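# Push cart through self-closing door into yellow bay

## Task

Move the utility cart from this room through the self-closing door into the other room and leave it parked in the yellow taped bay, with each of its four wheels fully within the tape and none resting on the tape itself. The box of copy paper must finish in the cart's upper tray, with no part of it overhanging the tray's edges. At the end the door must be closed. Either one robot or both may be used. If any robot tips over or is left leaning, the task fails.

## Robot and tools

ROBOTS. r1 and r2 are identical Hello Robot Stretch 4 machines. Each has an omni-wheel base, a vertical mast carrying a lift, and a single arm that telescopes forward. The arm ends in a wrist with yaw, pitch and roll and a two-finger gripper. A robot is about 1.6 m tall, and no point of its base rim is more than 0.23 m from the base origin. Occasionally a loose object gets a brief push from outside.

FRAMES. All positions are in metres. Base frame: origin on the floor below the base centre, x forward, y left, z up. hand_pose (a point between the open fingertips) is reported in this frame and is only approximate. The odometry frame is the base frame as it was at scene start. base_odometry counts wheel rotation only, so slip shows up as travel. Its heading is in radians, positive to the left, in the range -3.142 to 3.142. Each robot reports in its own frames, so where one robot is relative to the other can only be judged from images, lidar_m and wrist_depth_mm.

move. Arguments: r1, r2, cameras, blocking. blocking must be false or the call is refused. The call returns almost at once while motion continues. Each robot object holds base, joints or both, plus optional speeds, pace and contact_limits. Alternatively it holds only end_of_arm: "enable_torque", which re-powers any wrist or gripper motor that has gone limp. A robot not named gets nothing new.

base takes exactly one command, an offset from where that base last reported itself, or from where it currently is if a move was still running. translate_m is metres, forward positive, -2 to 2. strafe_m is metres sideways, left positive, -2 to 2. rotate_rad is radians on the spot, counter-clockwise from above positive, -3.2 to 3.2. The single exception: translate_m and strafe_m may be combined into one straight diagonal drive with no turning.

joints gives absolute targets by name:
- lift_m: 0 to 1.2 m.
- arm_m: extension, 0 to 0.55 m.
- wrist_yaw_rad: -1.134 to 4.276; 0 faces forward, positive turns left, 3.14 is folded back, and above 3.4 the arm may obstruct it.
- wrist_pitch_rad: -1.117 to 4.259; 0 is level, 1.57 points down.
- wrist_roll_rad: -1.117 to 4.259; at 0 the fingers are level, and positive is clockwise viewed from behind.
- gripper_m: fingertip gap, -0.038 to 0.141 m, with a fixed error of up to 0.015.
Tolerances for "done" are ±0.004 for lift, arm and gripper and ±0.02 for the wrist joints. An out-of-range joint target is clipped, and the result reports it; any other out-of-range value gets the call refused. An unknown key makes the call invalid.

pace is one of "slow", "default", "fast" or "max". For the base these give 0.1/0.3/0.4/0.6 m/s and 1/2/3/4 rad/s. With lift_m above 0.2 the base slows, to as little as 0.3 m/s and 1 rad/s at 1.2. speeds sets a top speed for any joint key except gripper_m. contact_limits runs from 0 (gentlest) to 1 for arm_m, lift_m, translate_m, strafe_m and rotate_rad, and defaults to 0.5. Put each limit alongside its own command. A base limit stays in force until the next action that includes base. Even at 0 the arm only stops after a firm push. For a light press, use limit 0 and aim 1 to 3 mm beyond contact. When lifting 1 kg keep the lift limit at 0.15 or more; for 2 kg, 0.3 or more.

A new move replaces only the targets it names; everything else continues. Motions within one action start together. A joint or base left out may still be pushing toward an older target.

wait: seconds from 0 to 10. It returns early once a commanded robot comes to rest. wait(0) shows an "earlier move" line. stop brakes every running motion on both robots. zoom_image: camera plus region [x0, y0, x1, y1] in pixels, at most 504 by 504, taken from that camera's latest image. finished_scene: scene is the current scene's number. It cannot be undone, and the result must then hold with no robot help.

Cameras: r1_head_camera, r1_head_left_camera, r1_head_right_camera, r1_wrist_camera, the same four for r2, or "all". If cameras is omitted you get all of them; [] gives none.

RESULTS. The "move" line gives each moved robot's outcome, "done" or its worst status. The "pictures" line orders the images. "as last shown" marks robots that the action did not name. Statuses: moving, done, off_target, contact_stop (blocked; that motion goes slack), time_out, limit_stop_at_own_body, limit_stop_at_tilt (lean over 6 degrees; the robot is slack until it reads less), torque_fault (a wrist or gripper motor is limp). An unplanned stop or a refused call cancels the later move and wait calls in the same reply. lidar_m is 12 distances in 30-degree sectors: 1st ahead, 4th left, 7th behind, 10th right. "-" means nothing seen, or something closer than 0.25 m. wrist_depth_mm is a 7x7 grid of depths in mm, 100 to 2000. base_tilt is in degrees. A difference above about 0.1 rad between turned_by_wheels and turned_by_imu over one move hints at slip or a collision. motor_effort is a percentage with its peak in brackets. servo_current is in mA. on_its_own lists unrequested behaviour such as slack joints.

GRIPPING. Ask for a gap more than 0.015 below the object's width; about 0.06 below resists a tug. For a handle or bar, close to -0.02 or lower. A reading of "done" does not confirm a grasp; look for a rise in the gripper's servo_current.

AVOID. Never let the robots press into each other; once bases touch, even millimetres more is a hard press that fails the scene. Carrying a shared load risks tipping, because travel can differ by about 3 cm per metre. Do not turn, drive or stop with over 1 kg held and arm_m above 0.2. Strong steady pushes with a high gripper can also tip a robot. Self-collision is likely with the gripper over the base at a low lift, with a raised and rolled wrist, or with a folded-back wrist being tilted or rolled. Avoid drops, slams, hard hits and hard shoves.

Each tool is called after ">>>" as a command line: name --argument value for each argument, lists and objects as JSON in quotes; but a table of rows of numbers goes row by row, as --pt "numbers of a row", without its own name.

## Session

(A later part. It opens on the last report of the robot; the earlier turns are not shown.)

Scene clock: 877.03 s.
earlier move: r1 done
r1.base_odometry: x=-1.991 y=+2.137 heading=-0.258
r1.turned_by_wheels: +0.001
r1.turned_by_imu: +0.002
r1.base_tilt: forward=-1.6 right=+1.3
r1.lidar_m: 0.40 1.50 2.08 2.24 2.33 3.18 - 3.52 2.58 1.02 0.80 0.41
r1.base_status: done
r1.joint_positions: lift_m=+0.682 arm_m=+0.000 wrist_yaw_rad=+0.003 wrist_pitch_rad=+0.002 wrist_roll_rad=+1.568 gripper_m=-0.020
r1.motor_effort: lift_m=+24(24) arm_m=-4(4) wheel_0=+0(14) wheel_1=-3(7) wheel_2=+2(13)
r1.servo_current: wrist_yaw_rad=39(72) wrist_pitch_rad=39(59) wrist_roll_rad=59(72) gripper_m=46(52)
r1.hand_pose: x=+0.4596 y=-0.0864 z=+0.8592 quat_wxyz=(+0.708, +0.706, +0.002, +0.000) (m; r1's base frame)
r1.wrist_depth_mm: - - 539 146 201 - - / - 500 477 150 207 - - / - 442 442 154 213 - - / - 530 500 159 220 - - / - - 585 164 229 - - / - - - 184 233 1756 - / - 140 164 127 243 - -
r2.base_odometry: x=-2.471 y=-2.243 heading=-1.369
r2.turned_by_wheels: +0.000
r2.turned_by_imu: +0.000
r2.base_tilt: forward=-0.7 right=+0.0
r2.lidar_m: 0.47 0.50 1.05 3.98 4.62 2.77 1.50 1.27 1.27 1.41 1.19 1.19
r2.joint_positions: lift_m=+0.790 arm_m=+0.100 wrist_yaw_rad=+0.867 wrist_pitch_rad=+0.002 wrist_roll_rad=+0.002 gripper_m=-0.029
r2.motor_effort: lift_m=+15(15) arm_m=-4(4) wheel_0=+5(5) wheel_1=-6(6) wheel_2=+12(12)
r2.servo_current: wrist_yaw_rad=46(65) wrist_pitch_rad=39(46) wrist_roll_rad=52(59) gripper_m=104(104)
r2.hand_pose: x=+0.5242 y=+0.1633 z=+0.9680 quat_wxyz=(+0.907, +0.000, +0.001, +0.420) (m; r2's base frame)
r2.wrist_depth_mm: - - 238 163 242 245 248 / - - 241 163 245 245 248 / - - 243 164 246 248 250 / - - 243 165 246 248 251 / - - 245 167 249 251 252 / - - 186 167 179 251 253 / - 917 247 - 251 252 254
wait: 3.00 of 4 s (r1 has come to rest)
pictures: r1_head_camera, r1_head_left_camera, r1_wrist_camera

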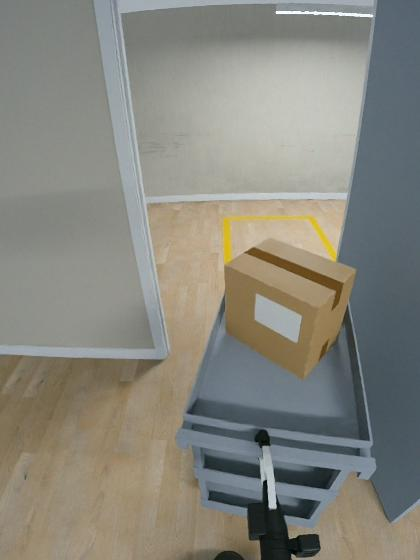

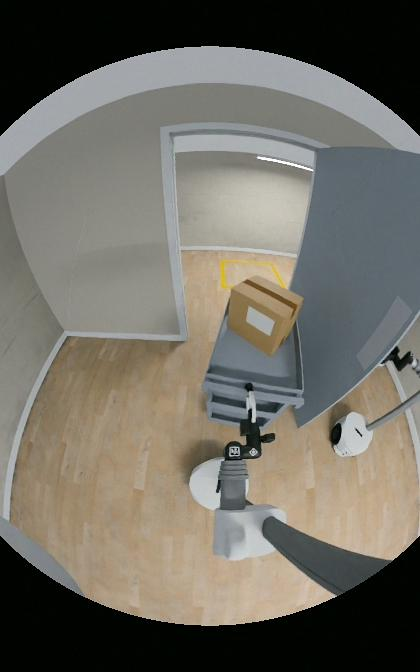

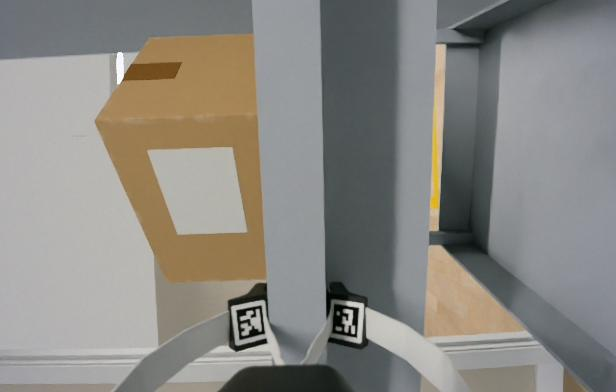

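>>> move --blocking false --cameras '[]' --r1 '{"base":{"translate_m":-0.5,"strafe_m":0.12}}'

>>> wait --seconds 4 --cameras '[]'

>>> move --blocking false --cameras '[]' --r1 '{"base":{"strafe_m":-0.16}}'

>>> wait --seconds 3 --cameras '["r1_wrist_camera","r1_head_camera","r1_head_left_camera"]'

>>> zoom_image --camera "r1_head_camera" --region '[140, 170, 420, 560]'

Scene clock: 887.97 s.
move: r1 moving
r1.turned_by_wheels: +0.000
r1.turned_by_imu: +0.000
r1.base_status: translate_m moving; strafe_m moving
r1.motor_effort: lift_m=+24(24) arm_m=-4(4) wheel_0=-8(8) wheel_1=-6(8) wheel_2=+12(13)
r2.motor_effort: lift_m=+15(15) arm_m=-3(4) wheel_0=+5(5) wheel_1=-6(6) wheel_2=+12(12)
pictures: none

Scene clock: 890.63 s.
earlier move: r1 done
r1.turned_by_wheels: +0.000
r1.turned_by_imu: +0.000
r1.base_status: done
r1.motor_effort: lift_m=+24(24) arm_m=+3(4) wheel_0=+0(11) wheel_1=-2(8) wheel_2=+1(13)
r2.turned_by_wheels: +0.000
r2.turned_by_imu: +0.000
r2.motor_effort: lift_m=+15(15) arm_m=-3(4) wheel_0=+5(5) wheel_1=-5(6) wheel_2=+12(12)
wait: 2.67 of 4 s (r1 has come to rest)
pictures: none

Scene clock: 891.13 s.
move: r1 moving
r1.turned_by_wheels: +0.001
r1.turned_by_imu: +0.001
r1.base_status: strafe_m moving
r1.motor_effort: lift_m=+24(24) arm_m=+4(4) wheel_0=+13(16) wheel_1=-6(9) wheel_2=+2(3)
r2.turned_by_wheels: +0.000
r2.turned_by_imu: +0.000
r2.motor_effort: lift_m=+15(15) arm_m=-4(4) wheel_0=+5(5) wheel_1=-6(6) wheel_2=+12(12)
pictures: none

Scene clock: 892.67 s.
earlier move: r1 done
r1.base_odometry: x=-2.484 y=+2.226 heading=-0.258
r1.turned_by_wheels: -0.001
r1.turned_by_imu: -0.001
r1.base_tilt: forward=-1.6 right=+1.2
r1.lidar_m: 0.36 0.38 2.38 2.27 2.38 3.24 3.97 3.49 2.54 2.45 1.16 0.43
r1.base_status: done
r1.joint_positions: lift_m=+0.682 arm_m=+0.000 wrist_yaw_rad=+0.003 wrist_pitch_rad=+0.002 wrist_roll_rad=+1.568 gripper_m=-0.020
r1.motor_effort: lift_m=+24(24) arm_m=+4(4) wheel_0=+1(16) wheel_1=+0(9) wheel_2=+0(3)
r1.servo_current: wrist_yaw_rad=59(72) wrist_pitch_rad=39(52) wrist_roll_rad=52(72) gripper_m=52(52)
r1.hand_pose: x=+0.4595 y=-0.0866 z=+0.8592 quat_wxyz=(+0.708, +0.706, +0.002, +0.000) (m; r1's base frame)
r1.wrist_depth_mm: - - - 239 240 - - / - - - 237 239 - - / 1708 - 559 236 237 - - / 1708 469 462 236 236 - - / 1756 517 504 174 235 - - / 1661 - 525 183 233 - - / - 133 165 156 231 - -
r2.base_odometry: x=-2.471 y=-2.243 heading=-1.369
r2.turned_by_wheels: +0.000
r2.turned_by_imu: +0.000
r2.base_tilt: forward=-0.6 right=+0.1
r2.lidar_m: 0.48 0.48 0.85 1.18 4.61 2.73 1.50 1.27 1.26 1.43 1.19 1.21
r2.joint_positions: lift_m=+0.790 arm_m=+0.100 wrist_yaw_rad=+0.867 wrist_pitch_rad=+0.002 wrist_roll_rad=+0.002 gripper_m=-0.029
r2.motor_effort: lift_m=+15(15) arm_m=-3(4) wheel_0=+4(5) wheel_1=-6(6) wheel_2=+12(12)
r2.servo_current: wrist_yaw_rad=46(65) wrist_pitch_rad=33(46) wrist_roll_rad=46(59) gripper_m=98(104)
r2.hand_pose: x=+0.5242 y=+0.1633 z=+0.9680 quat_wxyz=(+0.907, +0.000, +0.001, +0.420) (m; r2's base frame)
r2.wrist_depth_mm: - - 238 163 242 245 247 / - - 241 163 245 246 248 / - - 242 165 246 247 249 / - - 244 166 247 249 250 / 917 1098 245 167 248 250 252 / 661 647 185 167 179 252 254 / - 1921 247 - 251 252 254
wait: 1.53 of 3 s (r1 has come to rest)
pictures: r1_head_camera, r1_head_left_camera, r1_wrist_camera

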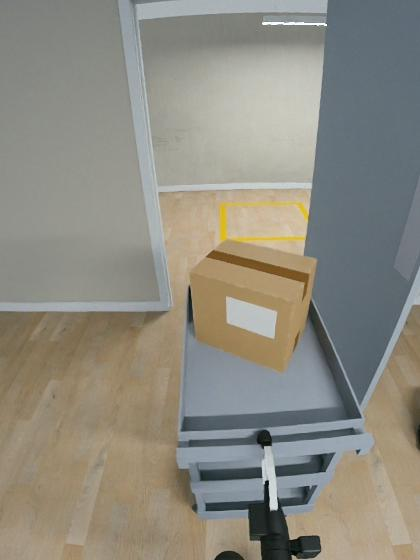

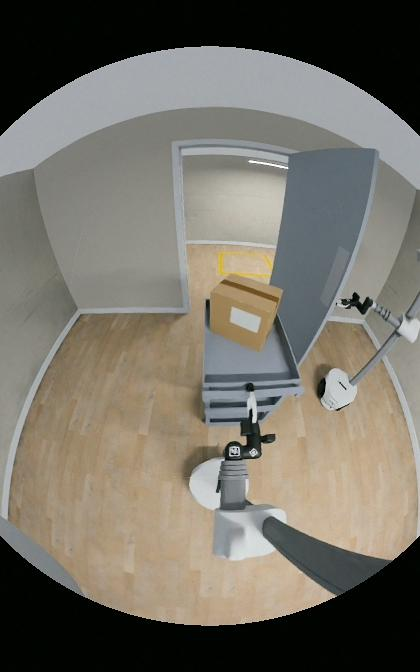

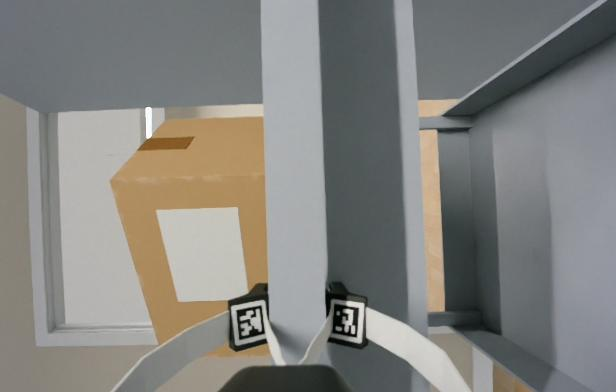

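Scaled by 1.292 from the camera's 420x560 image, which has a finer 600x800 frame.

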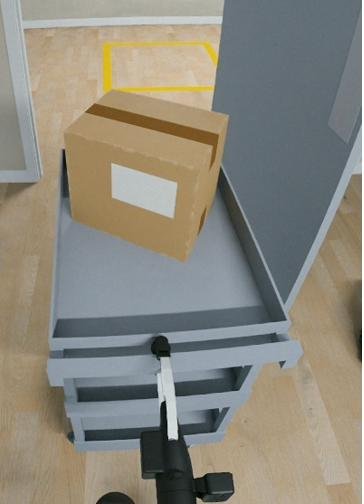

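>>> move --blocking false --cameras '[]' --r1 '{"base":{"translate_m":0.7,"strafe_m":-0.03}}'

>>> wait --seconds 4 --cameras '["r1_wrist_camera","r1_head_camera","r1_head_left_camera"]'

>>> zoom_image --camera "r1_head_camera" --region '[140, 170, 420, 560]'

Scene clock: 902.90 s.
move: r1 moving
r1.turned_by_wheels: +0.000
r1.turned_by_imu: +0.000
r1.base_status: translate_m moving; strafe_m moving
r1.motor_effort: lift_m=+24(24) arm_m=+4(4) wheel_0=+8(10) wheel_1=+5(7) wheel_2=-13(14)
r2.motor_effort: lift_m=+15(15) arm_m=-4(4) wheel_0=+5(5) wheel_1=-5(6) wheel_2=+12(12)
pictures: none

Scene clock: 906.23 s.
earlier move: r1 done
r1.base_odometry: x=-1.815 y=+2.018 heading=-0.258
r1.turned_by_wheels: +0.000
r1.turned_by_imu: -0.002
r1.base_tilt: forward=-1.6 right=+1.3
r1.lidar_m: 0.40 1.30 1.74 2.29 2.41 3.27 - 3.48 2.54 0.93 0.67 0.38
r1.base_status: done
r1.joint_positions: lift_m=+0.682 arm_m=+0.000 wrist_yaw_rad=-0.003 wrist_pitch_rad=+0.002 wrist_roll_rad=+1.568 gripper_m=-0.020
r1.motor_effort: lift_m=+24(24) arm_m=+3(4) wheel_0=+1(10) wheel_1=+0(8) wheel_2=+0(16)
r1.servo_current: wrist_yaw_rad=52(72) wrist_pitch_rad=46(52) wrist_roll_rad=33(72) gripper_m=46(59)
r1.hand_pose: x=+0.4590 y=-0.0883 z=+0.8592 quat_wxyz=(+0.708, +0.706, +0.000, -0.002) (m; r1's base frame)
r1.wrist_depth_mm: - - - 208 211 - - / - 559 530 156 214 - - / - 449 452 218 220 - - / - 508 492 164 225 - - / - - 554 167 230 - - / - - 189 185 232 1808 - / - - 181 156 240 1576 1336
r2.base_odometry: x=-2.471 y=-2.243 heading=-1.369
r2.turned_by_wheels: +0.000
r2.turned_by_imu: +0.000
r2.base_tilt: forward=-0.6 right=+0.1
r2.lidar_m: 0.51 0.50 0.96 4.00 4.63 2.73 1.49 1.25 1.25 1.42 1.20 1.19
r2.joint_positions: lift_m=+0.790 arm_m=+0.100 wrist_yaw_rad=+0.867 wrist_pitch_rad=+0.002 wrist_roll_rad=+0.002 gripper_m=-0.029
r2.motor_effort: lift_m=+15(15) arm_m=-4(4) wheel_0=+4(5) wheel_1=-6(6) wheel_2=+12(12)
r2.servo_current: wrist_yaw_rad=46(59) wrist_pitch_rad=46(52) wrist_roll_rad=59(65) gripper_m=98(104)
r2.hand_pose: x=+0.5242 y=+0.1633 z=+0.9680 quat_wxyz=(+0.907, +0.000, +0.001, +0.420) (m; r2's base frame)
r2.wrist_depth_mm: - - 239 163 243 245 246 / - - 241 163 243 245 247 / - - 242 164 246 248 249 / - - 244 165 247 249 250 / - - 244 167 248 251 252 / - - 185 167 179 251 254 / - 831 247 - 251 253 255
wait: 3.33 of 4 s (r1 has come to rest)
pictures: r1_head_camera, r1_head_left_camera, r1_wrist_camera

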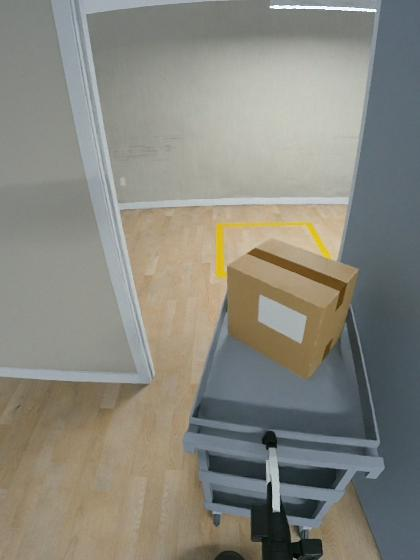

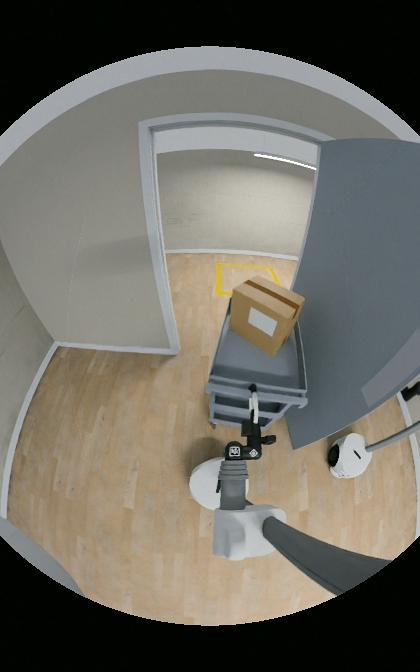

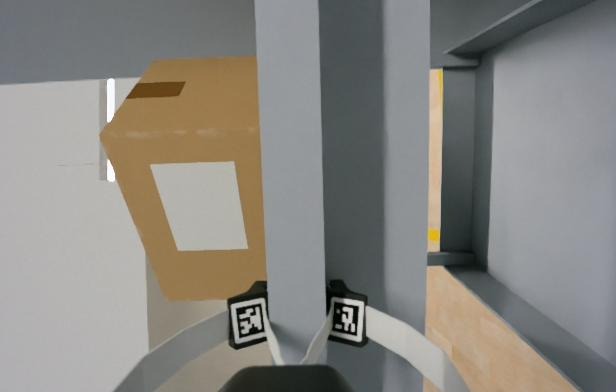

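Scaled by 1.292 from the camera's 420x560 image, which has a finer 600x800 frame.

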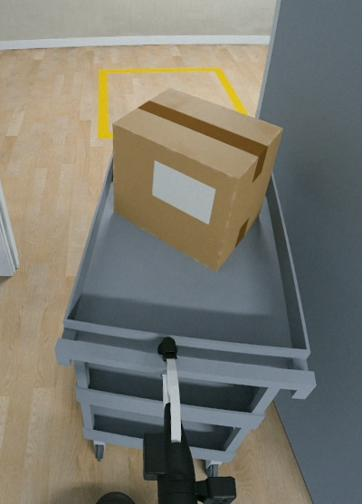

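>>> move --blocking false --cameras '[]' --r1 '{"joints":{"gripper_m":0.08}}'

>>> wait --seconds 1.5 --cameras '[]'

>>> move --blocking false --cameras '[]' --r1 '{"base":{"strafe_m":-0.07,"translate_m":0.01}}'

>>> wait --seconds 1.5 --cameras '["r1_wrist_camera"]'

>>> move --blocking false --cameras '[]' --r1 '{"joints":{"gripper_m":-0.02}}'

>>> wait --seconds 2 --cameras '["r1_wrist_camera","r1_head_camera"]'

Scene clock: 916.23 s.
move: r1 moving
r1.turned_by_wheels: +0.000
r1.turned_by_imu: +0.000
r1.joint_status: gripper_m moving
r1.motor_effort: lift_m=+24(24) arm_m=+4(4) wheel_0=+2(2) wheel_1=+0(1) wheel_2=-1(1)
pictures: none

Scene clock: 917.47 s.
earlier move: r1 done
r1.turned_by_wheels: +0.000
r1.turned_by_imu: +0.000
r1.joint_status: all done
r1.motor_effort: lift_m=+24(24) arm_m=+4(4) wheel_0=+1(2) wheel_1=+0(1) wheel_2=+0(1)
r2.turned_by_wheels: +0.000
r2.turned_by_imu: +0.000
r2.motor_effort: lift_m=+15(15) arm_m=-3(4) wheel_0=+5(5) wheel_1=-6(6) wheel_2=+12(12)
wait: 1.23 of 1.5 s (r1 has come to rest)
pictures: none

Scene clock: 917.97 s.
move: r1 moving
r1.turned_by_wheels: +0.001
r1.turned_by_imu: +0.001
r1.base_status: translate_m moving; strafe_m moving
r1.motor_effort: lift_m=+24(24) arm_m=+3(4) wheel_0=+14(15) wheel_1=-7(9) wheel_2=-2(7)
r2.turned_by_wheels: +0.000
r2.turned_by_imu: +0.000
r2.motor_effort: lift_m=+15(15) arm_m=-4(4) wheel_0=+5(5) wheel_1=-6(6) wheel_2=+12(12)
pictures: none

Scene clock: 918.77 s.
earlier move: r1 done
r1.turned_by_wheels: -0.001
r1.turned_by_imu: -0.001
r1.base_status: done
r1.motor_effort: lift_m=+22(24) arm_m=+3(4) wheel_0=+0(15) wheel_1=-1(9) wheel_2=-2(7)
r2.turned_by_wheels: +0.000
r2.turned_by_imu: +0.000
r2.motor_effort: lift_m=+15(15) arm_m=-3(4) wheel_0=+5(5) wheel_1=-6(6) wheel_2=+12(12)
wait: 0.80 of 1.5 s (r1 has come to rest)
pictures: r1_wrist_camera

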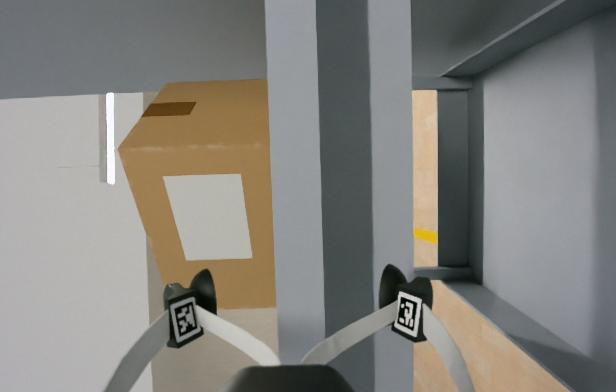

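Scene clock: 919.27 s.
move: r1 moving
r1.turned_by_wheels: +0.000
r1.turned_by_imu: +0.000
r1.joint_status: gripper_m moving
r1.motor_effort: lift_m=+22(22) arm_m=+3(4) wheel_0=-1(1) wheel_1=-1(1) wheel_2=-2(2)
r2.turned_by_wheels: +0.000
r2.turned_by_imu: +0.000
r2.motor_effort: lift_m=+15(15) arm_m=-3(4) wheel_0=+5(5) wheel_1=-6(6) wheel_2=+12(12)
pictures: none

Scene clock: 920.50 s.
earlier move: r1 done
r1.base_odometry: x=-1.823 y=+1.948 heading=-0.258
r1.turned_by_wheels: +0.000
r1.turned_by_imu: +0.000
r1.base_tilt: forward=-1.6 right=+1.2
r1.lidar_m: 0.41 1.32 1.77 2.37 2.48 3.40 - 3.35 2.46 0.88 0.59 0.44
r1.joint_positions: lift_m=+0.682 arm_m=+0.000 wrist_yaw_rad=+0.002 wrist_pitch_rad=+0.002 wrist_roll_rad=+1.568 gripper_m=-0.019
r1.joint_status: all done
r1.motor_effort: lift_m=+22(22) arm_m=+1(4) wheel_0=+0(1) wheel_1=-1(1) wheel_2=-2(2)
r1.servo_current: wrist_yaw_rad=39(72) wrist_pitch_rad=39(52) wrist_roll_rad=65(65) gripper_m=78(143)
r1.hand_pose: x=+0.4595 y=-0.0867 z=+0.8594 quat_wxyz=(+0.708, +0.706, +0.002, +0.000) (m; r1's base frame)
r1.wrist_depth_mm: - - - 242 244 - - / - - 569 244 247 - - / - 508 484 249 251 - - / - 535 508 253 255 - - / - - 580 256 258 - - / - - 190 199 182 1921 - / - 157 - 143 183 535 -
r2.base_odometry: x=-2.471 y=-2.243 heading=-1.369
r2.turned_by_wheels: +0.000
r2.turned_by_imu: +0.000
r2.base_tilt: forward=-0.7 right=+0.1
r2.lidar_m: 0.49 0.51 0.89 3.98 4.62 2.70 1.53 1.23 1.25 1.41 1.19 1.21
r2.joint_positions: lift_m=+0.790 arm_m=+0.100 wrist_yaw_rad=+0.867 wrist_pitch_rad=+0.002 wrist_roll_rad=+0.002 gripper_m=-0.029
r2.motor_effort: lift_m=+15(15) arm_m=-3(4) wheel_0=+5(5) wheel_1=-6(6) wheel_2=+12(12)
r2.servo_current: wrist_yaw_rad=46(65) wrist_pitch_rad=52(52) wrist_roll_rad=46(59) gripper_m=98(104)
r2.hand_pose: x=+0.5242 y=+0.1633 z=+0.9680 quat_wxyz=(+0.907, +0.000, +0.001, +0.420) (m; r2's base frame)
r2.wrist_depth_mm: - - 240 162 242 245 246 / - - 240 163 244 247 247 / - - 242 164 246 246 249 / - 854 244 165 247 249 251 / - - 245 167 249 249 252 / - - 185 167 179 252 253 / - 1983 247 - 250 251 256
wait: 1.23 of 2 s (r1 has come to rest)
pictures: r1_head_camera, r1_wrist_camera

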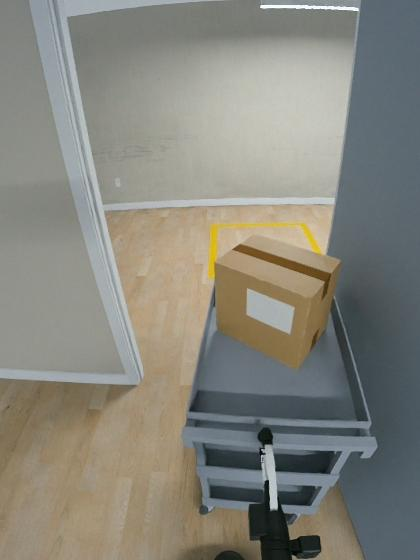

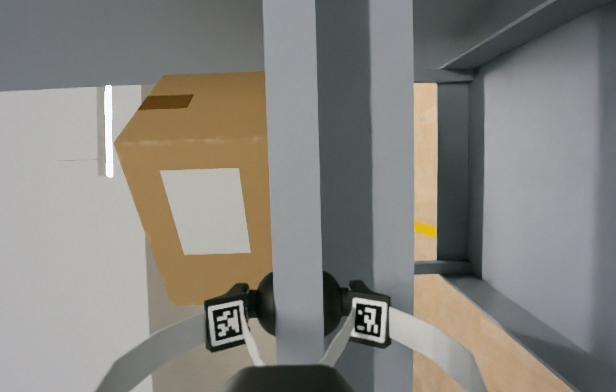

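>>> move --blocking false --r1 '{"base":{"strafe_m":-0.09}}' --cameras '[]'

>>> wait --seconds 2 --cameras '["r1_head_camera","r1_head_right_camera","r1_head_left_camera"]'

Scene clock: 949.77 s.
move: r1 moving
r1.turned_by_wheels: +0.000
r1.turned_by_imu: +0.000
r1.base_status: strafe_m moving
r1.motor_effort: lift_m=+22(22) arm_m=-4(4) wheel_0=+8(14) wheel_1=-9(9) wheel_2=+0(2)
r2.motor_effort: lift_m=+15(15) arm_m=-4(4) wheel_0=+4(5) wheel_1=-5(6) wheel_2=+12(12)
pictures: none

Scene clock: 950.67 s.
earlier move: r1 done
r1.base_odometry: x=-1.846 y=+1.861 heading=-0.258
r1.turned_by_wheels: +0.000
r1.turned_by_imu: -0.001
r1.base_tilt: forward=-1.6 right=+1.3
r1.lidar_m: 0.40 1.35 1.78 2.47 2.59 3.51 - 3.25 2.37 0.78 0.53 0.46
r1.base_status: done
r1.joint_positions: lift_m=+0.682 arm_m=+0.000 wrist_yaw_rad=+0.003 wrist_pitch_rad=+0.002 wrist_roll_rad=+1.568 gripper_m=-0.019
r1.motor_effort: lift_m=+22(22) arm_m=-4(4) wheel_0=+1(14) wheel_1=-1(9) wheel_2=+1(2)
r1.servo_current: wrist_yaw_rad=46(72) wrist_pitch_rad=46(52) wrist_roll_rad=59(59) gripper_m=65(78)
r1.hand_pose: x=+0.4596 y=-0.0865 z=+0.8594 quat_wxyz=(+0.708, +0.706, +0.002, +0.000) (m; r1's base frame)
r1.wrist_depth_mm: - 554 549 262 262 - - / - - - 262 262 - - / - - 544 200 260 - - / - 512 496 260 262 - - / - - 539 259 260 - - / - - 191 200 182 - - / - 156 - 143 262 140 -
r2.base_odometry: x=-2.471 y=-2.243 heading=-1.369
r2.turned_by_wheels: +0.000
r2.turned_by_imu: +0.000
r2.base_tilt: forward=-0.7 right=+0.1
r2.lidar_m: 0.50 0.50 0.79 3.99 4.60 2.73 1.46 1.27 1.26 1.40 1.20 1.20
r2.joint_positions: lift_m=+0.790 arm_m=+0.100 wrist_yaw_rad=+0.867 wrist_pitch_rad=+0.002 wrist_roll_rad=+0.002 gripper_m=-0.029
r2.motor_effort: lift_m=+15(15) arm_m=-3(4) wheel_0=+4(5) wheel_1=-6(6) wheel_2=+12(12)
r2.servo_current: wrist_yaw_rad=46(59) wrist_pitch_rad=39(46) wrist_roll_rad=52(59) gripper_m=91(104)
r2.hand_pose: x=+0.5242 y=+0.1633 z=+0.9680 quat_wxyz=(+0.907, +0.000, +0.001, +0.420) (m; r2's base frame)
r2.wrist_depth_mm: - - 239 162 244 244 247 / - - 241 164 244 246 248 / - - 242 164 246 248 248 / - 683 243 165 247 248 251 / - - 245 167 248 250 251 / - 676 185 167 179 251 253 / - 676 247 - 251 252 254
wait: 0.90 of 2 s (r1 has come to rest)
pictures: r1_head_camera, r1_head_left_camera, r1_head_right_camera

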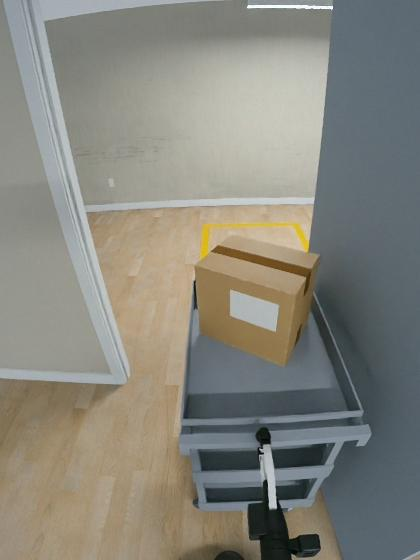

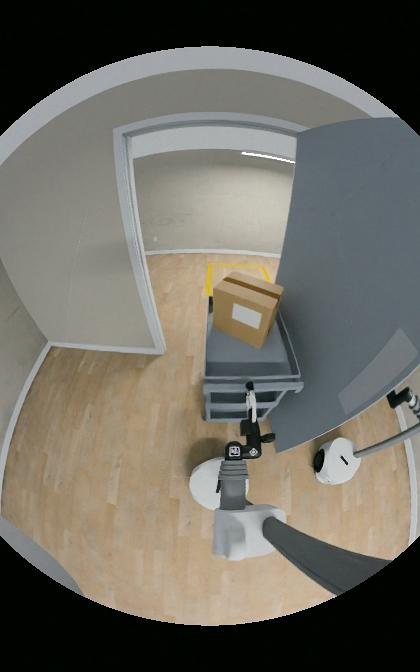

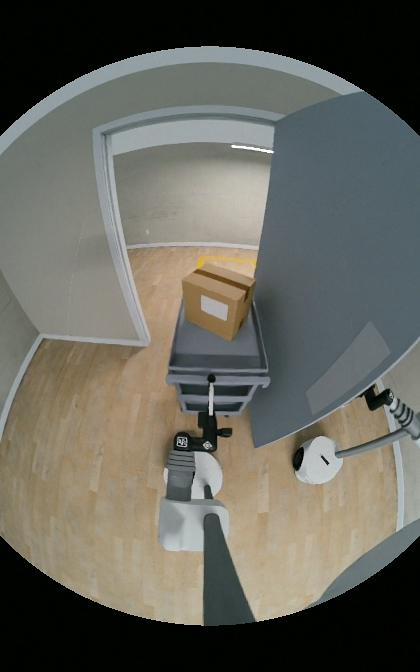

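>>> move --blocking false --r1 '{"base":{"translate_m":-0.3,"strafe_m":0.16}}' --cameras '[]'

>>> wait --seconds 4 --cameras '[]'

>>> move --blocking false --r1 '{"base":{"translate_m":-0.5,"strafe_m":0.1}}' --cameras '[]'

>>> wait --seconds 4 --cameras '["r1_head_camera","r1_head_right_camera"]'

Scene clock: 985.30 s.
move: r1 moving
r1.turned_by_wheels: +0.000
r1.turned_by_imu: +0.000
r1.base_status: translate_m moving; strafe_m moving
r1.motor_effort: lift_m=+22(22) arm_m=-4(4) wheel_0=-11(12) wheel_1=-3(5) wheel_2=+10(12)
r2.motor_effort: lift_m=+15(15) arm_m=-3(4) wheel_0=+5(5) wheel_1=-6(6) wheel_2=+12(12)
pictures: none

Scene clock: 987.27 s.
earlier move: r1 done
r1.turned_by_wheels: +0.000
r1.turned_by_imu: +0.000
r1.base_status: done
r1.motor_effort: lift_m=+22(22) arm_m=-3(4) wheel_0=-1(12) wheel_1=-4(5) wheel_2=+0(12)
r2.turned_by_wheels: +0.000
r2.turned_by_imu: +0.000
r2.motor_effort: lift_m=+15(15) arm_m=-3(4) wheel_0=+5(5) wheel_1=-6(6) wheel_2=+12(12)
wait: 1.97 of 4 s (r1 has come to rest)
pictures: none

Scene clock: 987.77 s.
move: r1 moving
r1.turned_by_wheels: +0.000
r1.turned_by_imu: +0.000
r1.base_status: translate_m moving; strafe_m moving
r1.motor_effort: lift_m=+22(22) arm_m=-3(4) wheel_0=-6(8) wheel_1=-3(8) wheel_2=+8(9)
r2.turned_by_wheels: +0.000
r2.turned_by_imu: +0.000
r2.motor_effort: lift_m=+15(15) arm_m=-3(4) wheel_0=+4(5) wheel_1=-6(6) wheel_2=+12(12)
pictures: none

Scene clock: 990.43 s.
earlier move: r1 done
r1.base_odometry: x=-2.553 y=+2.317 heading=-0.259
r1.turned_by_wheels: +0.000
r1.turned_by_imu: +0.000
r1.base_tilt: forward=-1.6 right=+1.3
r1.lidar_m: 1.22 2.09 2.28 2.19 2.29 3.15 3.86 3.62 2.63 2.52 1.30 1.25
r1.base_status: done
r1.joint_positions: lift_m=+0.682 arm_m=+0.000 wrist_yaw_rad=+0.003 wrist_pitch_rad=+0.002 wrist_roll_rad=+1.568 gripper_m=-0.019
r1.motor_effort: lift_m=+22(22) arm_m=-4(4) wheel_0=-3(10) wheel_1=-1(8) wheel_2=+1(9)
r1.servo_current: wrist_yaw_rad=39(65) wrist_pitch_rad=46(52) wrist_roll_rad=46(72) gripper_m=59(65)
r1.hand_pose: x=+0.4595 y=-0.0866 z=+0.8594 quat_wxyz=(+0.708, +0.706, +0.002, +0.000) (m; r1's base frame)
r1.wrist_depth_mm: - - - - - - 1138 / - - 1397 1308 1042 - 1078 / 1808 - - 1308 - - 1118 / 1708 - - - - 1661 1138 / 1808 - - - - 1863 1229 / 1756 - 189 198 179 1661 1281 / - 132 163 145 145 1499 1255
r2.base_odometry: x=-2.471 y=-2.243 heading=-1.369
r2.turned_by_wheels: +0.000
r2.turned_by_imu: +0.000
r2.base_tilt: forward=-0.6 right=+0.0
r2.lidar_m: 0.46 0.50 1.24 1.28 4.63 2.75 1.48 1.25 1.26 1.43 1.17 1.19
r2.joint_positions: lift_m=+0.790 arm_m=+0.100 wrist_yaw_rad=+0.867 wrist_pitch_rad=+0.002 wrist_roll_rad=+0.002 gripper_m=-0.029
r2.motor_effort: lift_m=+15(15) arm_m=-3(4) wheel_0=+5(5) wheel_1=-6(6) wheel_2=+12(12)
r2.servo_current: wrist_yaw_rad=46(72) wrist_pitch_rad=39(46) wrist_roll_rad=52(59) gripper_m=98(104)
r2.hand_pose: x=+0.5242 y=+0.1633 z=+0.9680 quat_wxyz=(+0.907, +0.000, +0.001, +0.420) (m; r2's base frame)
r2.wrist_depth_mm: - - 239 162 242 245 246 / - - 241 163 245 246 248 / - - 242 164 246 248 249 / - - 244 165 246 248 250 / - - 244 167 249 249 252 / - - 186 167 179 251 253 / - 1921 247 - 251 253 254
wait: 2.67 of 4 s (r1 has come to rest)
pictures: r1_head_camera, r1_head_right_camera

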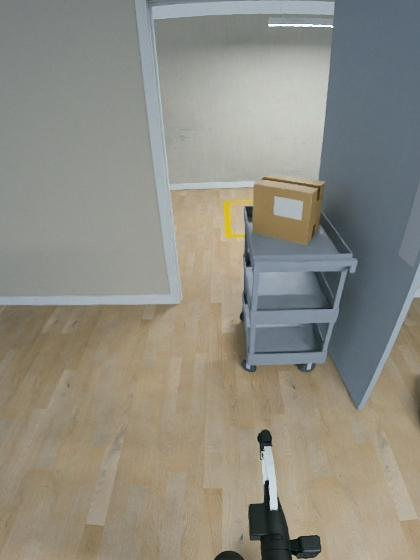

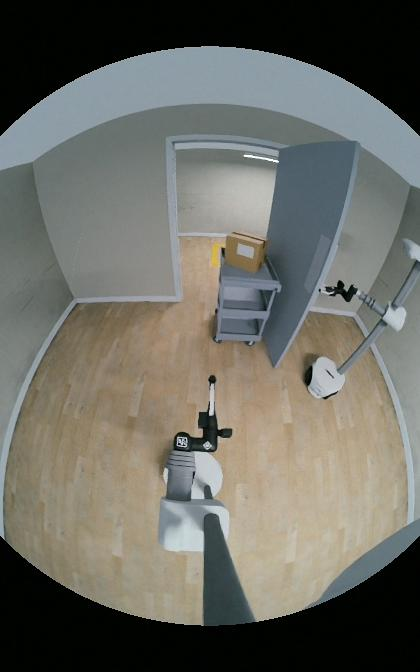

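>>> move --blocking false --r1 '{"base":{"translate_m":0.45,"strafe_m":-0.31},"joints":{"gripper_m":0.141}}' --cameras '[]'

>>> wait --seconds 4 --cameras '["r1_head_camera","r1_head_right_camera","r1_wrist_camera"]'

Scene clock: 1004.67 s.
move: r1 moving
r1.turned_by_wheels: +0.000
r1.turned_by_imu: +0.000
r1.base_status: translate_m moving; strafe_m moving
r1.joint_status: gripper_m moving
r1.motor_effort: lift_m=+22(22) arm_m=-3(4) wheel_0=+10(11) wheel_1=-2(4) wheel_2=-8(8)
r2.motor_effort: lift_m=+15(15) arm_m=-4(4) wheel_0=+5(5) wheel_1=-6(6) wheel_2=+12(12)
pictures: none

Scene clock: 1007.37 s.
earlier move: r1 done
r1.base_odometry: x=-2.198 y=+1.902 heading=-0.259
r1.turned_by_wheels: +0.000
r1.turned_by_imu: -0.001
r1.base_tilt: forward=-1.6 right=+1.3
r1.lidar_m: 0.74 1.71 2.23 2.50 2.61 3.57 - 3.14 2.34 0.86 0.80 0.69
r1.base_status: done
r1.joint_positions: lift_m=+0.682 arm_m=+0.000 wrist_yaw_rad=+0.003 wrist_pitch_rad=+0.002 wrist_roll_rad=+1.568 gripper_m=+0.141
r1.joint_status: all done
r1.motor_effort: lift_m=+22(22) arm_m=-3(4) wheel_0=+2(13) wheel_1=-3(6) wheel_2=-1(9)
r1.servo_current: wrist_yaw_rad=52(72) wrist_pitch_rad=39(52) wrist_roll_rad=46(72) gripper_m=46(98)
r1.hand_pose: x=+0.4595 y=-0.0866 z=+0.8594 quat_wxyz=(+0.708, +0.706, +0.002, +0.000) (m; r1's base frame)
r1.wrist_depth_mm: 539 539 539 549 559 - - / - - - - - - - / - - - 603 - - 609 / - - 904 597 - - 603 / - - 878 597 - - 603 / - 210 917 597 209 196 603 / - - - 143 - - 609
r2.base_odometry: x=-2.471 y=-2.243 heading=-1.369
r2.turned_by_wheels: +0.000
r2.turned_by_imu: +0.000
r2.base_tilt: forward=-0.7 right=+0.1
r2.lidar_m: 0.48 0.51 0.81 0.87 4.64 2.75 1.48 1.26 1.26 1.42 1.19 1.20
r2.joint_positions: lift_m=+0.790 arm_m=+0.100 wrist_yaw_rad=+0.867 wrist_pitch_rad=+0.002 wrist_roll_rad=+0.002 gripper_m=-0.029
r2.motor_effort: lift_m=+15(15) arm_m=-3(4) wheel_0=+5(5) wheel_1=-5(6) wheel_2=+12(12)
r2.servo_current: wrist_yaw_rad=39(65) wrist_pitch_rad=46(46) wrist_roll_rad=52(65) gripper_m=98(104)
r2.hand_pose: x=+0.5242 y=+0.1633 z=+0.9680 quat_wxyz=(+0.907, +0.000, +0.001, +0.420) (m; r2's base frame)
r2.wrist_depth_mm: - - 239 163 243 245 247 / - - 241 163 243 246 248 / - - 242 164 245 248 249 / - - 244 165 246 249 250 / 723 - 245 167 248 251 251 / - - 186 167 179 251 252 / - 1983 247 - 252 253 253
wait: 2.70 of 4 s (r1 has come to rest)
pictures: r1_head_camera, r1_head_right_camera, r1_wrist_camera

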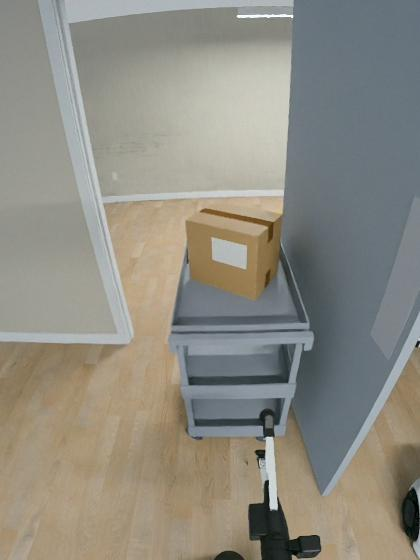

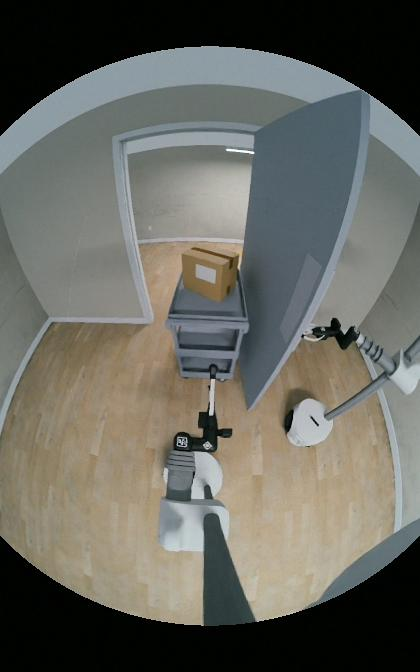

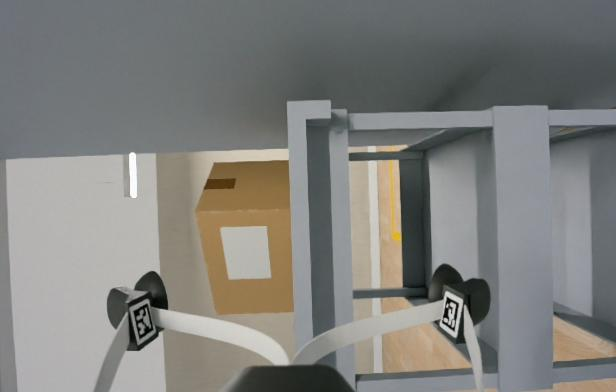

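>>> move --blocking false --r1 '{"base":{"translate_m":0.355,"strafe_m":0.05},"pace":"slow"}' --cameras '[]'

>>> wait --seconds 6 --cameras '["r1_wrist_camera"]'

Scene clock: 1019.87 s.
move: r1 moving
r1.turned_by_wheels: +0.000
r1.turned_by_imu: +0.000
r1.base_status: translate_m moving; strafe_m moving
r1.motor_effort: lift_m=+22(22) arm_m=-3(4) wheel_0=+4(6) wheel_1=+4(6) wheel_2=-6(6)
r2.motor_effort: lift_m=+15(15) arm_m=-3(4) wheel_0=+5(5) wheel_1=-6(6) wheel_2=+12(12)
pictures: none

Scene clock: 1024.23 s.
earlier move: r1 done
r1.base_odometry: x=-1.842 y=+1.860 heading=-0.259
r1.turned_by_wheels: +0.000
r1.turned_by_imu: +0.000
r1.base_tilt: forward=-1.6 right=+1.3
r1.lidar_m: 0.39 0.45 1.76 2.47 2.56 3.48 - 3.25 2.35 0.78 0.47 0.44
r1.base_status: done
r1.joint_positions: lift_m=+0.682 arm_m=+0.000 wrist_yaw_rad=+0.003 wrist_pitch_rad=+0.002 wrist_roll_rad=+1.568 gripper_m=+0.141
r1.motor_effort: lift_m=+22(22) arm_m=-3(4) wheel_0=+2(8) wheel_1=+2(7) wheel_2=-3(9)
r1.servo_current: wrist_yaw_rad=39(72) wrist_pitch_rad=46(52) wrist_roll_rad=52(72) gripper_m=46(52)
r1.hand_pose: x=+0.4595 y=-0.0866 z=+0.8594 quat_wxyz=(+0.708, +0.706, +0.002, +0.000) (m; r1's base frame)
r1.wrist_depth_mm: 559 544 549 245 246 - - / - - - 244 245 - - / - - 559 245 244 - - / - 484 477 245 245 - - / - - 517 245 246 - - / - 209 549 185 246 195 - / - - - 143 246 1808 -
r2.base_odometry: x=-2.471 y=-2.243 heading=-1.369
r2.turned_by_wheels: +0.000
r2.turned_by_imu: +0.001
r2.base_tilt: forward=-0.6 right=+0.1
r2.lidar_m: 0.47 0.52 0.79 3.98 4.62 2.72 1.50 1.25 1.26 1.43 1.20 1.18
r2.joint_positions: lift_m=+0.790 arm_m=+0.100 wrist_yaw_rad=+0.867 wrist_pitch_rad=+0.002 wrist_roll_rad=+0.002 gripper_m=-0.029
r2.motor_effort: lift_m=+15(15) arm_m=-3(4) wheel_0=+4(5) wheel_1=-6(6) wheel_2=+12(12)
r2.servo_current: wrist_yaw_rad=59(59) wrist_pitch_rad=39(46) wrist_roll_rad=52(65) gripper_m=98(104)
r2.hand_pose: x=+0.5242 y=+0.1633 z=+0.9680 quat_wxyz=(+0.907, +0.000, +0.001, +0.420) (m; r2's base frame)
r2.wrist_depth_mm: - - 239 163 243 245 247 / - 683 241 163 244 246 247 / - 676 243 164 245 248 249 / - 676 244 165 248 248 250 / - 759 246 167 248 251 252 / - 676 185 167 179 251 254 / - 668 247 - 251 252 254
wait: 4.37 of 6 s (r1 has come to rest)
pictures: r1_wrist_camera

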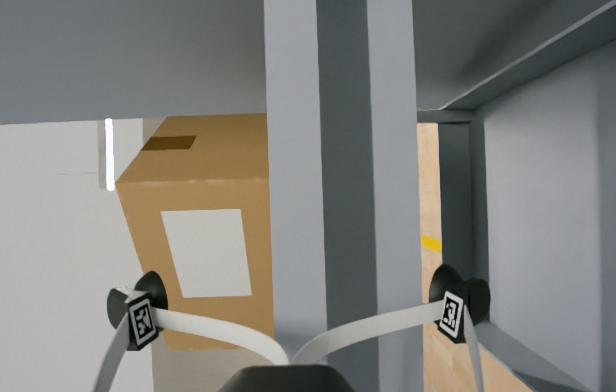

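>>> move --blocking false --r1 '{"base":{"translate_m":0.02},"pace":"slow","contact_limits":{"translate_m":0.2}}' --cameras '[]'

>>> wait --seconds 1 --cameras '[]'

>>> move --blocking false --r1 '{"joints":{"gripper_m":-0.03}}' --cameras '[]'

>>> wait --seconds 2 --cameras '["r1_wrist_camera","r1_head_camera","r1_head_left_camera"]'

Scene clock: 1035.97 s.
move: r1 moving
r1.turned_by_wheels: +0.000
r1.turned_by_imu: +0.000
r1.base_status: translate_m moving
r1.motor_effort: lift_m=+22(22) arm_m=-4(4) wheel_0=+4(6) wheel_1=+3(5) wheel_2=-4(6)
r1.contact_limits: translate_m 0.2
r2.turned_by_imu: +0.000
r2.motor_effort: lift_m=+15(15) arm_m=-3(4) wheel_0=+5(5) wheel_1=-6(6) wheel_2=+12(12)
pictures: none

Scene clock: 1036.63 s.
earlier move: r1 done
r1.turned_by_wheels: +0.000
r1.turned_by_imu: +0.000
r1.base_status: done
r1.motor_effort: lift_m=+22(22) arm_m=-4(4) wheel_0=+4(6) wheel_1=+2(6) wheel_2=-1(6)
r1.contact_limits: translate_m 0.2
r2.turned_by_wheels: +0.000
r2.turned_by_imu: +0.000
r2.motor_effort: lift_m=+15(15) arm_m=-4(4) wheel_0=+5(5) wheel_1=-6(6) wheel_2=+12(12)
wait: 0.67 of 1 s (r1 has come to rest)
pictures: none

Scene clock: 1037.13 s.
move: r1 moving
r1.turned_by_wheels: +0.000
r1.turned_by_imu: +0.000
r1.joint_status: gripper_m moving
r1.motor_effort: lift_m=+22(22) arm_m=-3(4) wheel_0=+4(4) wheel_1=+2(2) wheel_2=-1(1)
r1.contact_limits: translate_m 0.2
r2.turned_by_wheels: +0.000
r2.turned_by_imu: +0.000
r2.motor_effort: lift_m=+15(15) arm_m=-4(4) wheel_0=+4(5) wheel_1=-6(6) wheel_2=+12(12)
pictures: none

Scene clock: 1039.13 s.
earlier move: r1 done
r1.base_odometry: x=-1.822 y=+1.855 heading=-0.259
r1.turned_by_wheels: +0.000
r1.turned_by_imu: +0.000
r1.base_tilt: forward=-1.6 right=+1.3
r1.lidar_m: 0.38 0.41 1.69 2.45 2.56 3.52 - 3.23 2.36 0.77 0.48 0.43
r1.joint_positions: lift_m=+0.682 arm_m=+0.000 wrist_yaw_rad=-0.001 wrist_pitch_rad=+0.007 wrist_roll_rad=+1.568 gripper_m=-0.029
r1.joint_status: all done
r1.motor_effort: lift_m=+22(22) arm_m=-4(5) wheel_0=+2(5) wheel_1=+2(3) wheel_2=+1(3)
r1.servo_current: wrist_yaw_rad=39(72) wrist_pitch_rad=52(111) wrist_roll_rad=52(72) gripper_m=65(221)
r1.contact_limits: translate_m 0.2
r1.hand_pose: x=+0.4592 y=-0.0876 z=+0.8579 quat_wxyz=(+0.708, +0.706, +0.002, -0.003) (m; r1's base frame)
r1.wrist_depth_mm: 539 - 559 231 232 - - / - - - 231 232 - - / - - 525 232 232 - - / - 469 466 172 234 - - / - 525 508 172 233 - - / - - 200 172 181 - - / - 156 - - 234 138 -
r2.base_odometry: x=-2.471 y=-2.243 heading=-1.369
r2.turned_by_wheels: +0.000
r2.turned_by_imu: +0.000
r2.base_tilt: forward=-0.7 right=+0.1
r2.lidar_m: 0.49 0.50 0.77 4.02 4.62 2.72 1.50 1.26 1.26 1.43 1.19 1.19
r2.joint_positions: lift_m=+0.790 arm_m=+0.100 wrist_yaw_rad=+0.867 wrist_pitch_rad=+0.002 wrist_roll_rad=+0.002 gripper_m=-0.029
r2.motor_effort: lift_m=+15(15) arm_m=-4(4) wheel_0=+5(5) wheel_1=-6(6) wheel_2=+12(12)
r2.servo_current: wrist_yaw_rad=46(59) wrist_pitch_rad=46(46) wrist_roll_rad=46(65) gripper_m=98(104)
r2.hand_pose: x=+0.5242 y=+0.1633 z=+0.9680 quat_wxyz=(+0.907, +0.000, +0.001, +0.420) (m; r2's base frame)
r2.wrist_depth_mm: - - 240 163 244 245 247 / - - 240 163 244 247 247 / - - 242 164 245 247 248 / - 661 244 165 247 249 251 / - 715 246 166 248 250 251 / - 676 185 167 178 251 254 / - 676 246 - 251 253 254
wait: 2.00 s; at rest by 1.97 s
pictures: r1_head_camera, r1_head_left_camera, r1_wrist_camera

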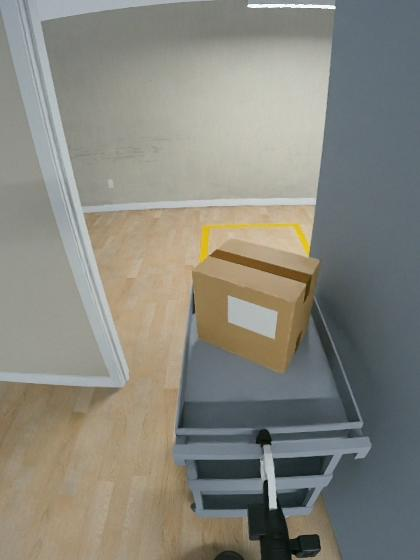

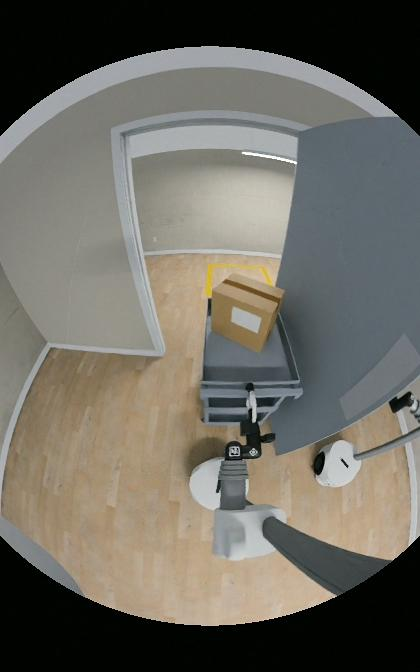

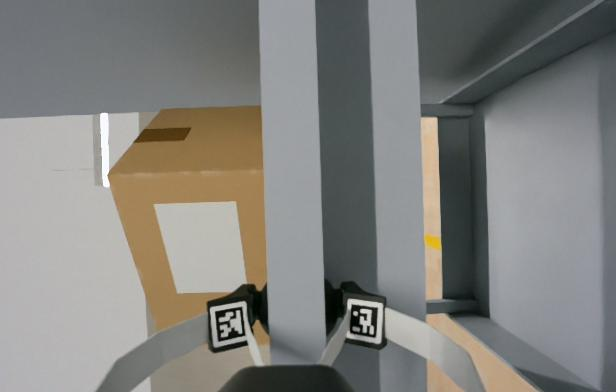

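>>> move --blocking false --r1 '{"base":{"translate_m":0.35,"strafe_m":0.0}}' --cameras '[]'

>>> wait --seconds 3 --cameras '["r1_wrist_camera","r1_head_camera","r1_head_left_camera"]'

Scene clock: 1044.57 s.
move: r1 moving
r1.turned_by_wheels: +0.000
r1.turned_by_imu: -0.001
r1.base_status: translate_m moving; strafe_m moving
r1.motor_effort: lift_m=+22(22) arm_m=+5(5) wheel_0=+5(12) wheel_1=+7(9) wheel_2=-12(13)
r2.motor_effort: lift_m=+15(15) arm_m=-3(4) wheel_0=+5(5) wheel_1=-5(6) wheel_2=+12(12)
pictures: none

Scene clock: 1046.77 s.
earlier move: r1 done
r1.base_odometry: x=-1.484 y=+1.765 heading=-0.258
r1.turned_by_wheels: +0.001
r1.turned_by_imu: +0.000
r1.base_tilt: forward=-1.6 right=+1.3
r1.lidar_m: 0.37 0.40 1.22 2.43 2.57 3.54 - 3.23 0.46 0.41 0.44 0.42
r1.base_status: done
r1.joint_positions: lift_m=+0.682 arm_m=+0.000 wrist_yaw_rad=-0.003 wrist_pitch_rad=+0.007 wrist_roll_rad=+1.568 gripper_m=-0.029
r1.motor_effort: lift_m=+22(22) arm_m=+4(5) wheel_0=+1(12) wheel_1=+1(9) wheel_2=+1(19)
r1.servo_current: wrist_yaw_rad=46(72) wrist_pitch_rad=46(59) wrist_roll_rad=52(65) gripper_m=46(72)
r1.hand_pose: x=+0.4590 y=-0.0882 z=+0.8579 quat_wxyz=(+0.708, +0.706, +0.002, -0.004) (m; r1's base frame)
r1.wrist_depth_mm: 473 469 473 229 229 496 - / - - - 229 230 741 - / - 603 521 229 229 - - / - 466 462 229 230 - - / - 521 504 229 230 - - / - - 206 183 183 - - / - - - 141 229 133 -
r2.base_odometry: x=-2.471 y=-2.243 heading=-1.369
r2.turned_by_wheels: +0.000
r2.turned_by_imu: +0.000
r2.base_tilt: forward=-0.6 right=+0.0
r2.lidar_m: 0.48 0.51 3.47 3.99 4.60 2.79 1.50 1.27 1.26 1.42 1.18 1.19
r2.joint_positions: lift_m=+0.790 arm_m=+0.100 wrist_yaw_rad=+0.867 wrist_pitch_rad=+0.002 wrist_roll_rad=+0.002 gripper_m=-0.029
r2.motor_effort: lift_m=+15(15) arm_m=-3(4) wheel_0=+5(5) wheel_1=-6(6) wheel_2=+12(12)
r2.servo_current: wrist_yaw_rad=46(59) wrist_pitch_rad=46(46) wrist_roll_rad=52(59) gripper_m=104(104)
r2.hand_pose: x=+0.5242 y=+0.1633 z=+0.9680 quat_wxyz=(+0.907, +0.000, +0.001, +0.420) (m; r2's base frame)
r2.wrist_depth_mm: - - 240 162 243 245 247 / - - 241 163 244 246 248 / - - 243 164 246 248 249 / - - 243 165 247 248 252 / - - 246 167 248 249 252 / - - 186 166 179 251 253 / - 1921 248 - 252 253 254
wait: 2.20 of 3 s (r1 has come to rest)
pictures: r1_head_camera, r1_head_left_camera, r1_wrist_camera

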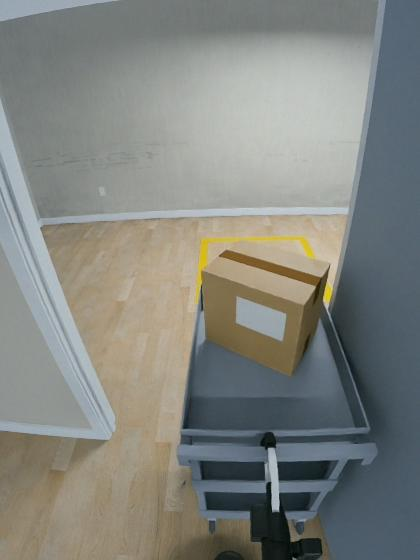

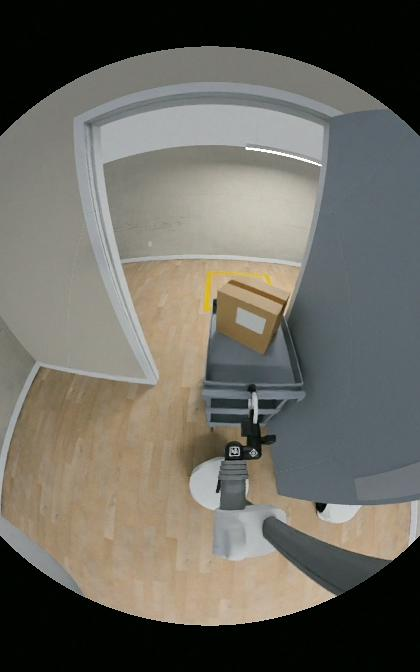

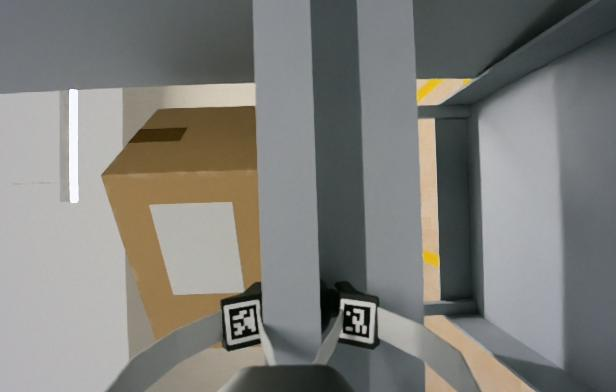

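>>> zoom_image --camera "r1_head_camera" --region '[170, 200, 410, 560]'

>>> zoom_image --camera "r1_head_left_camera" --region '[180, 230, 340, 480]'

Scaled by 1.400 from the camera's 420x560 image, which has a finer 600x800 frame.

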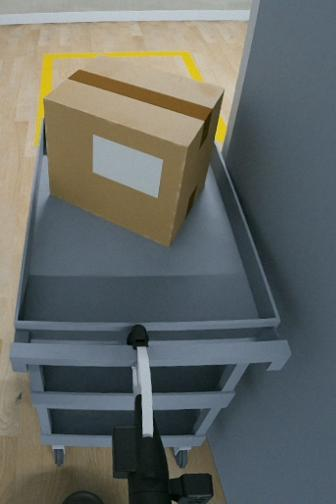

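Scaled by 2.016 from the camera's 420x672 image, which has a finer 600x960 frame.

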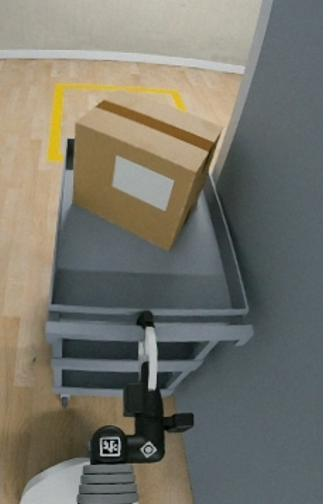

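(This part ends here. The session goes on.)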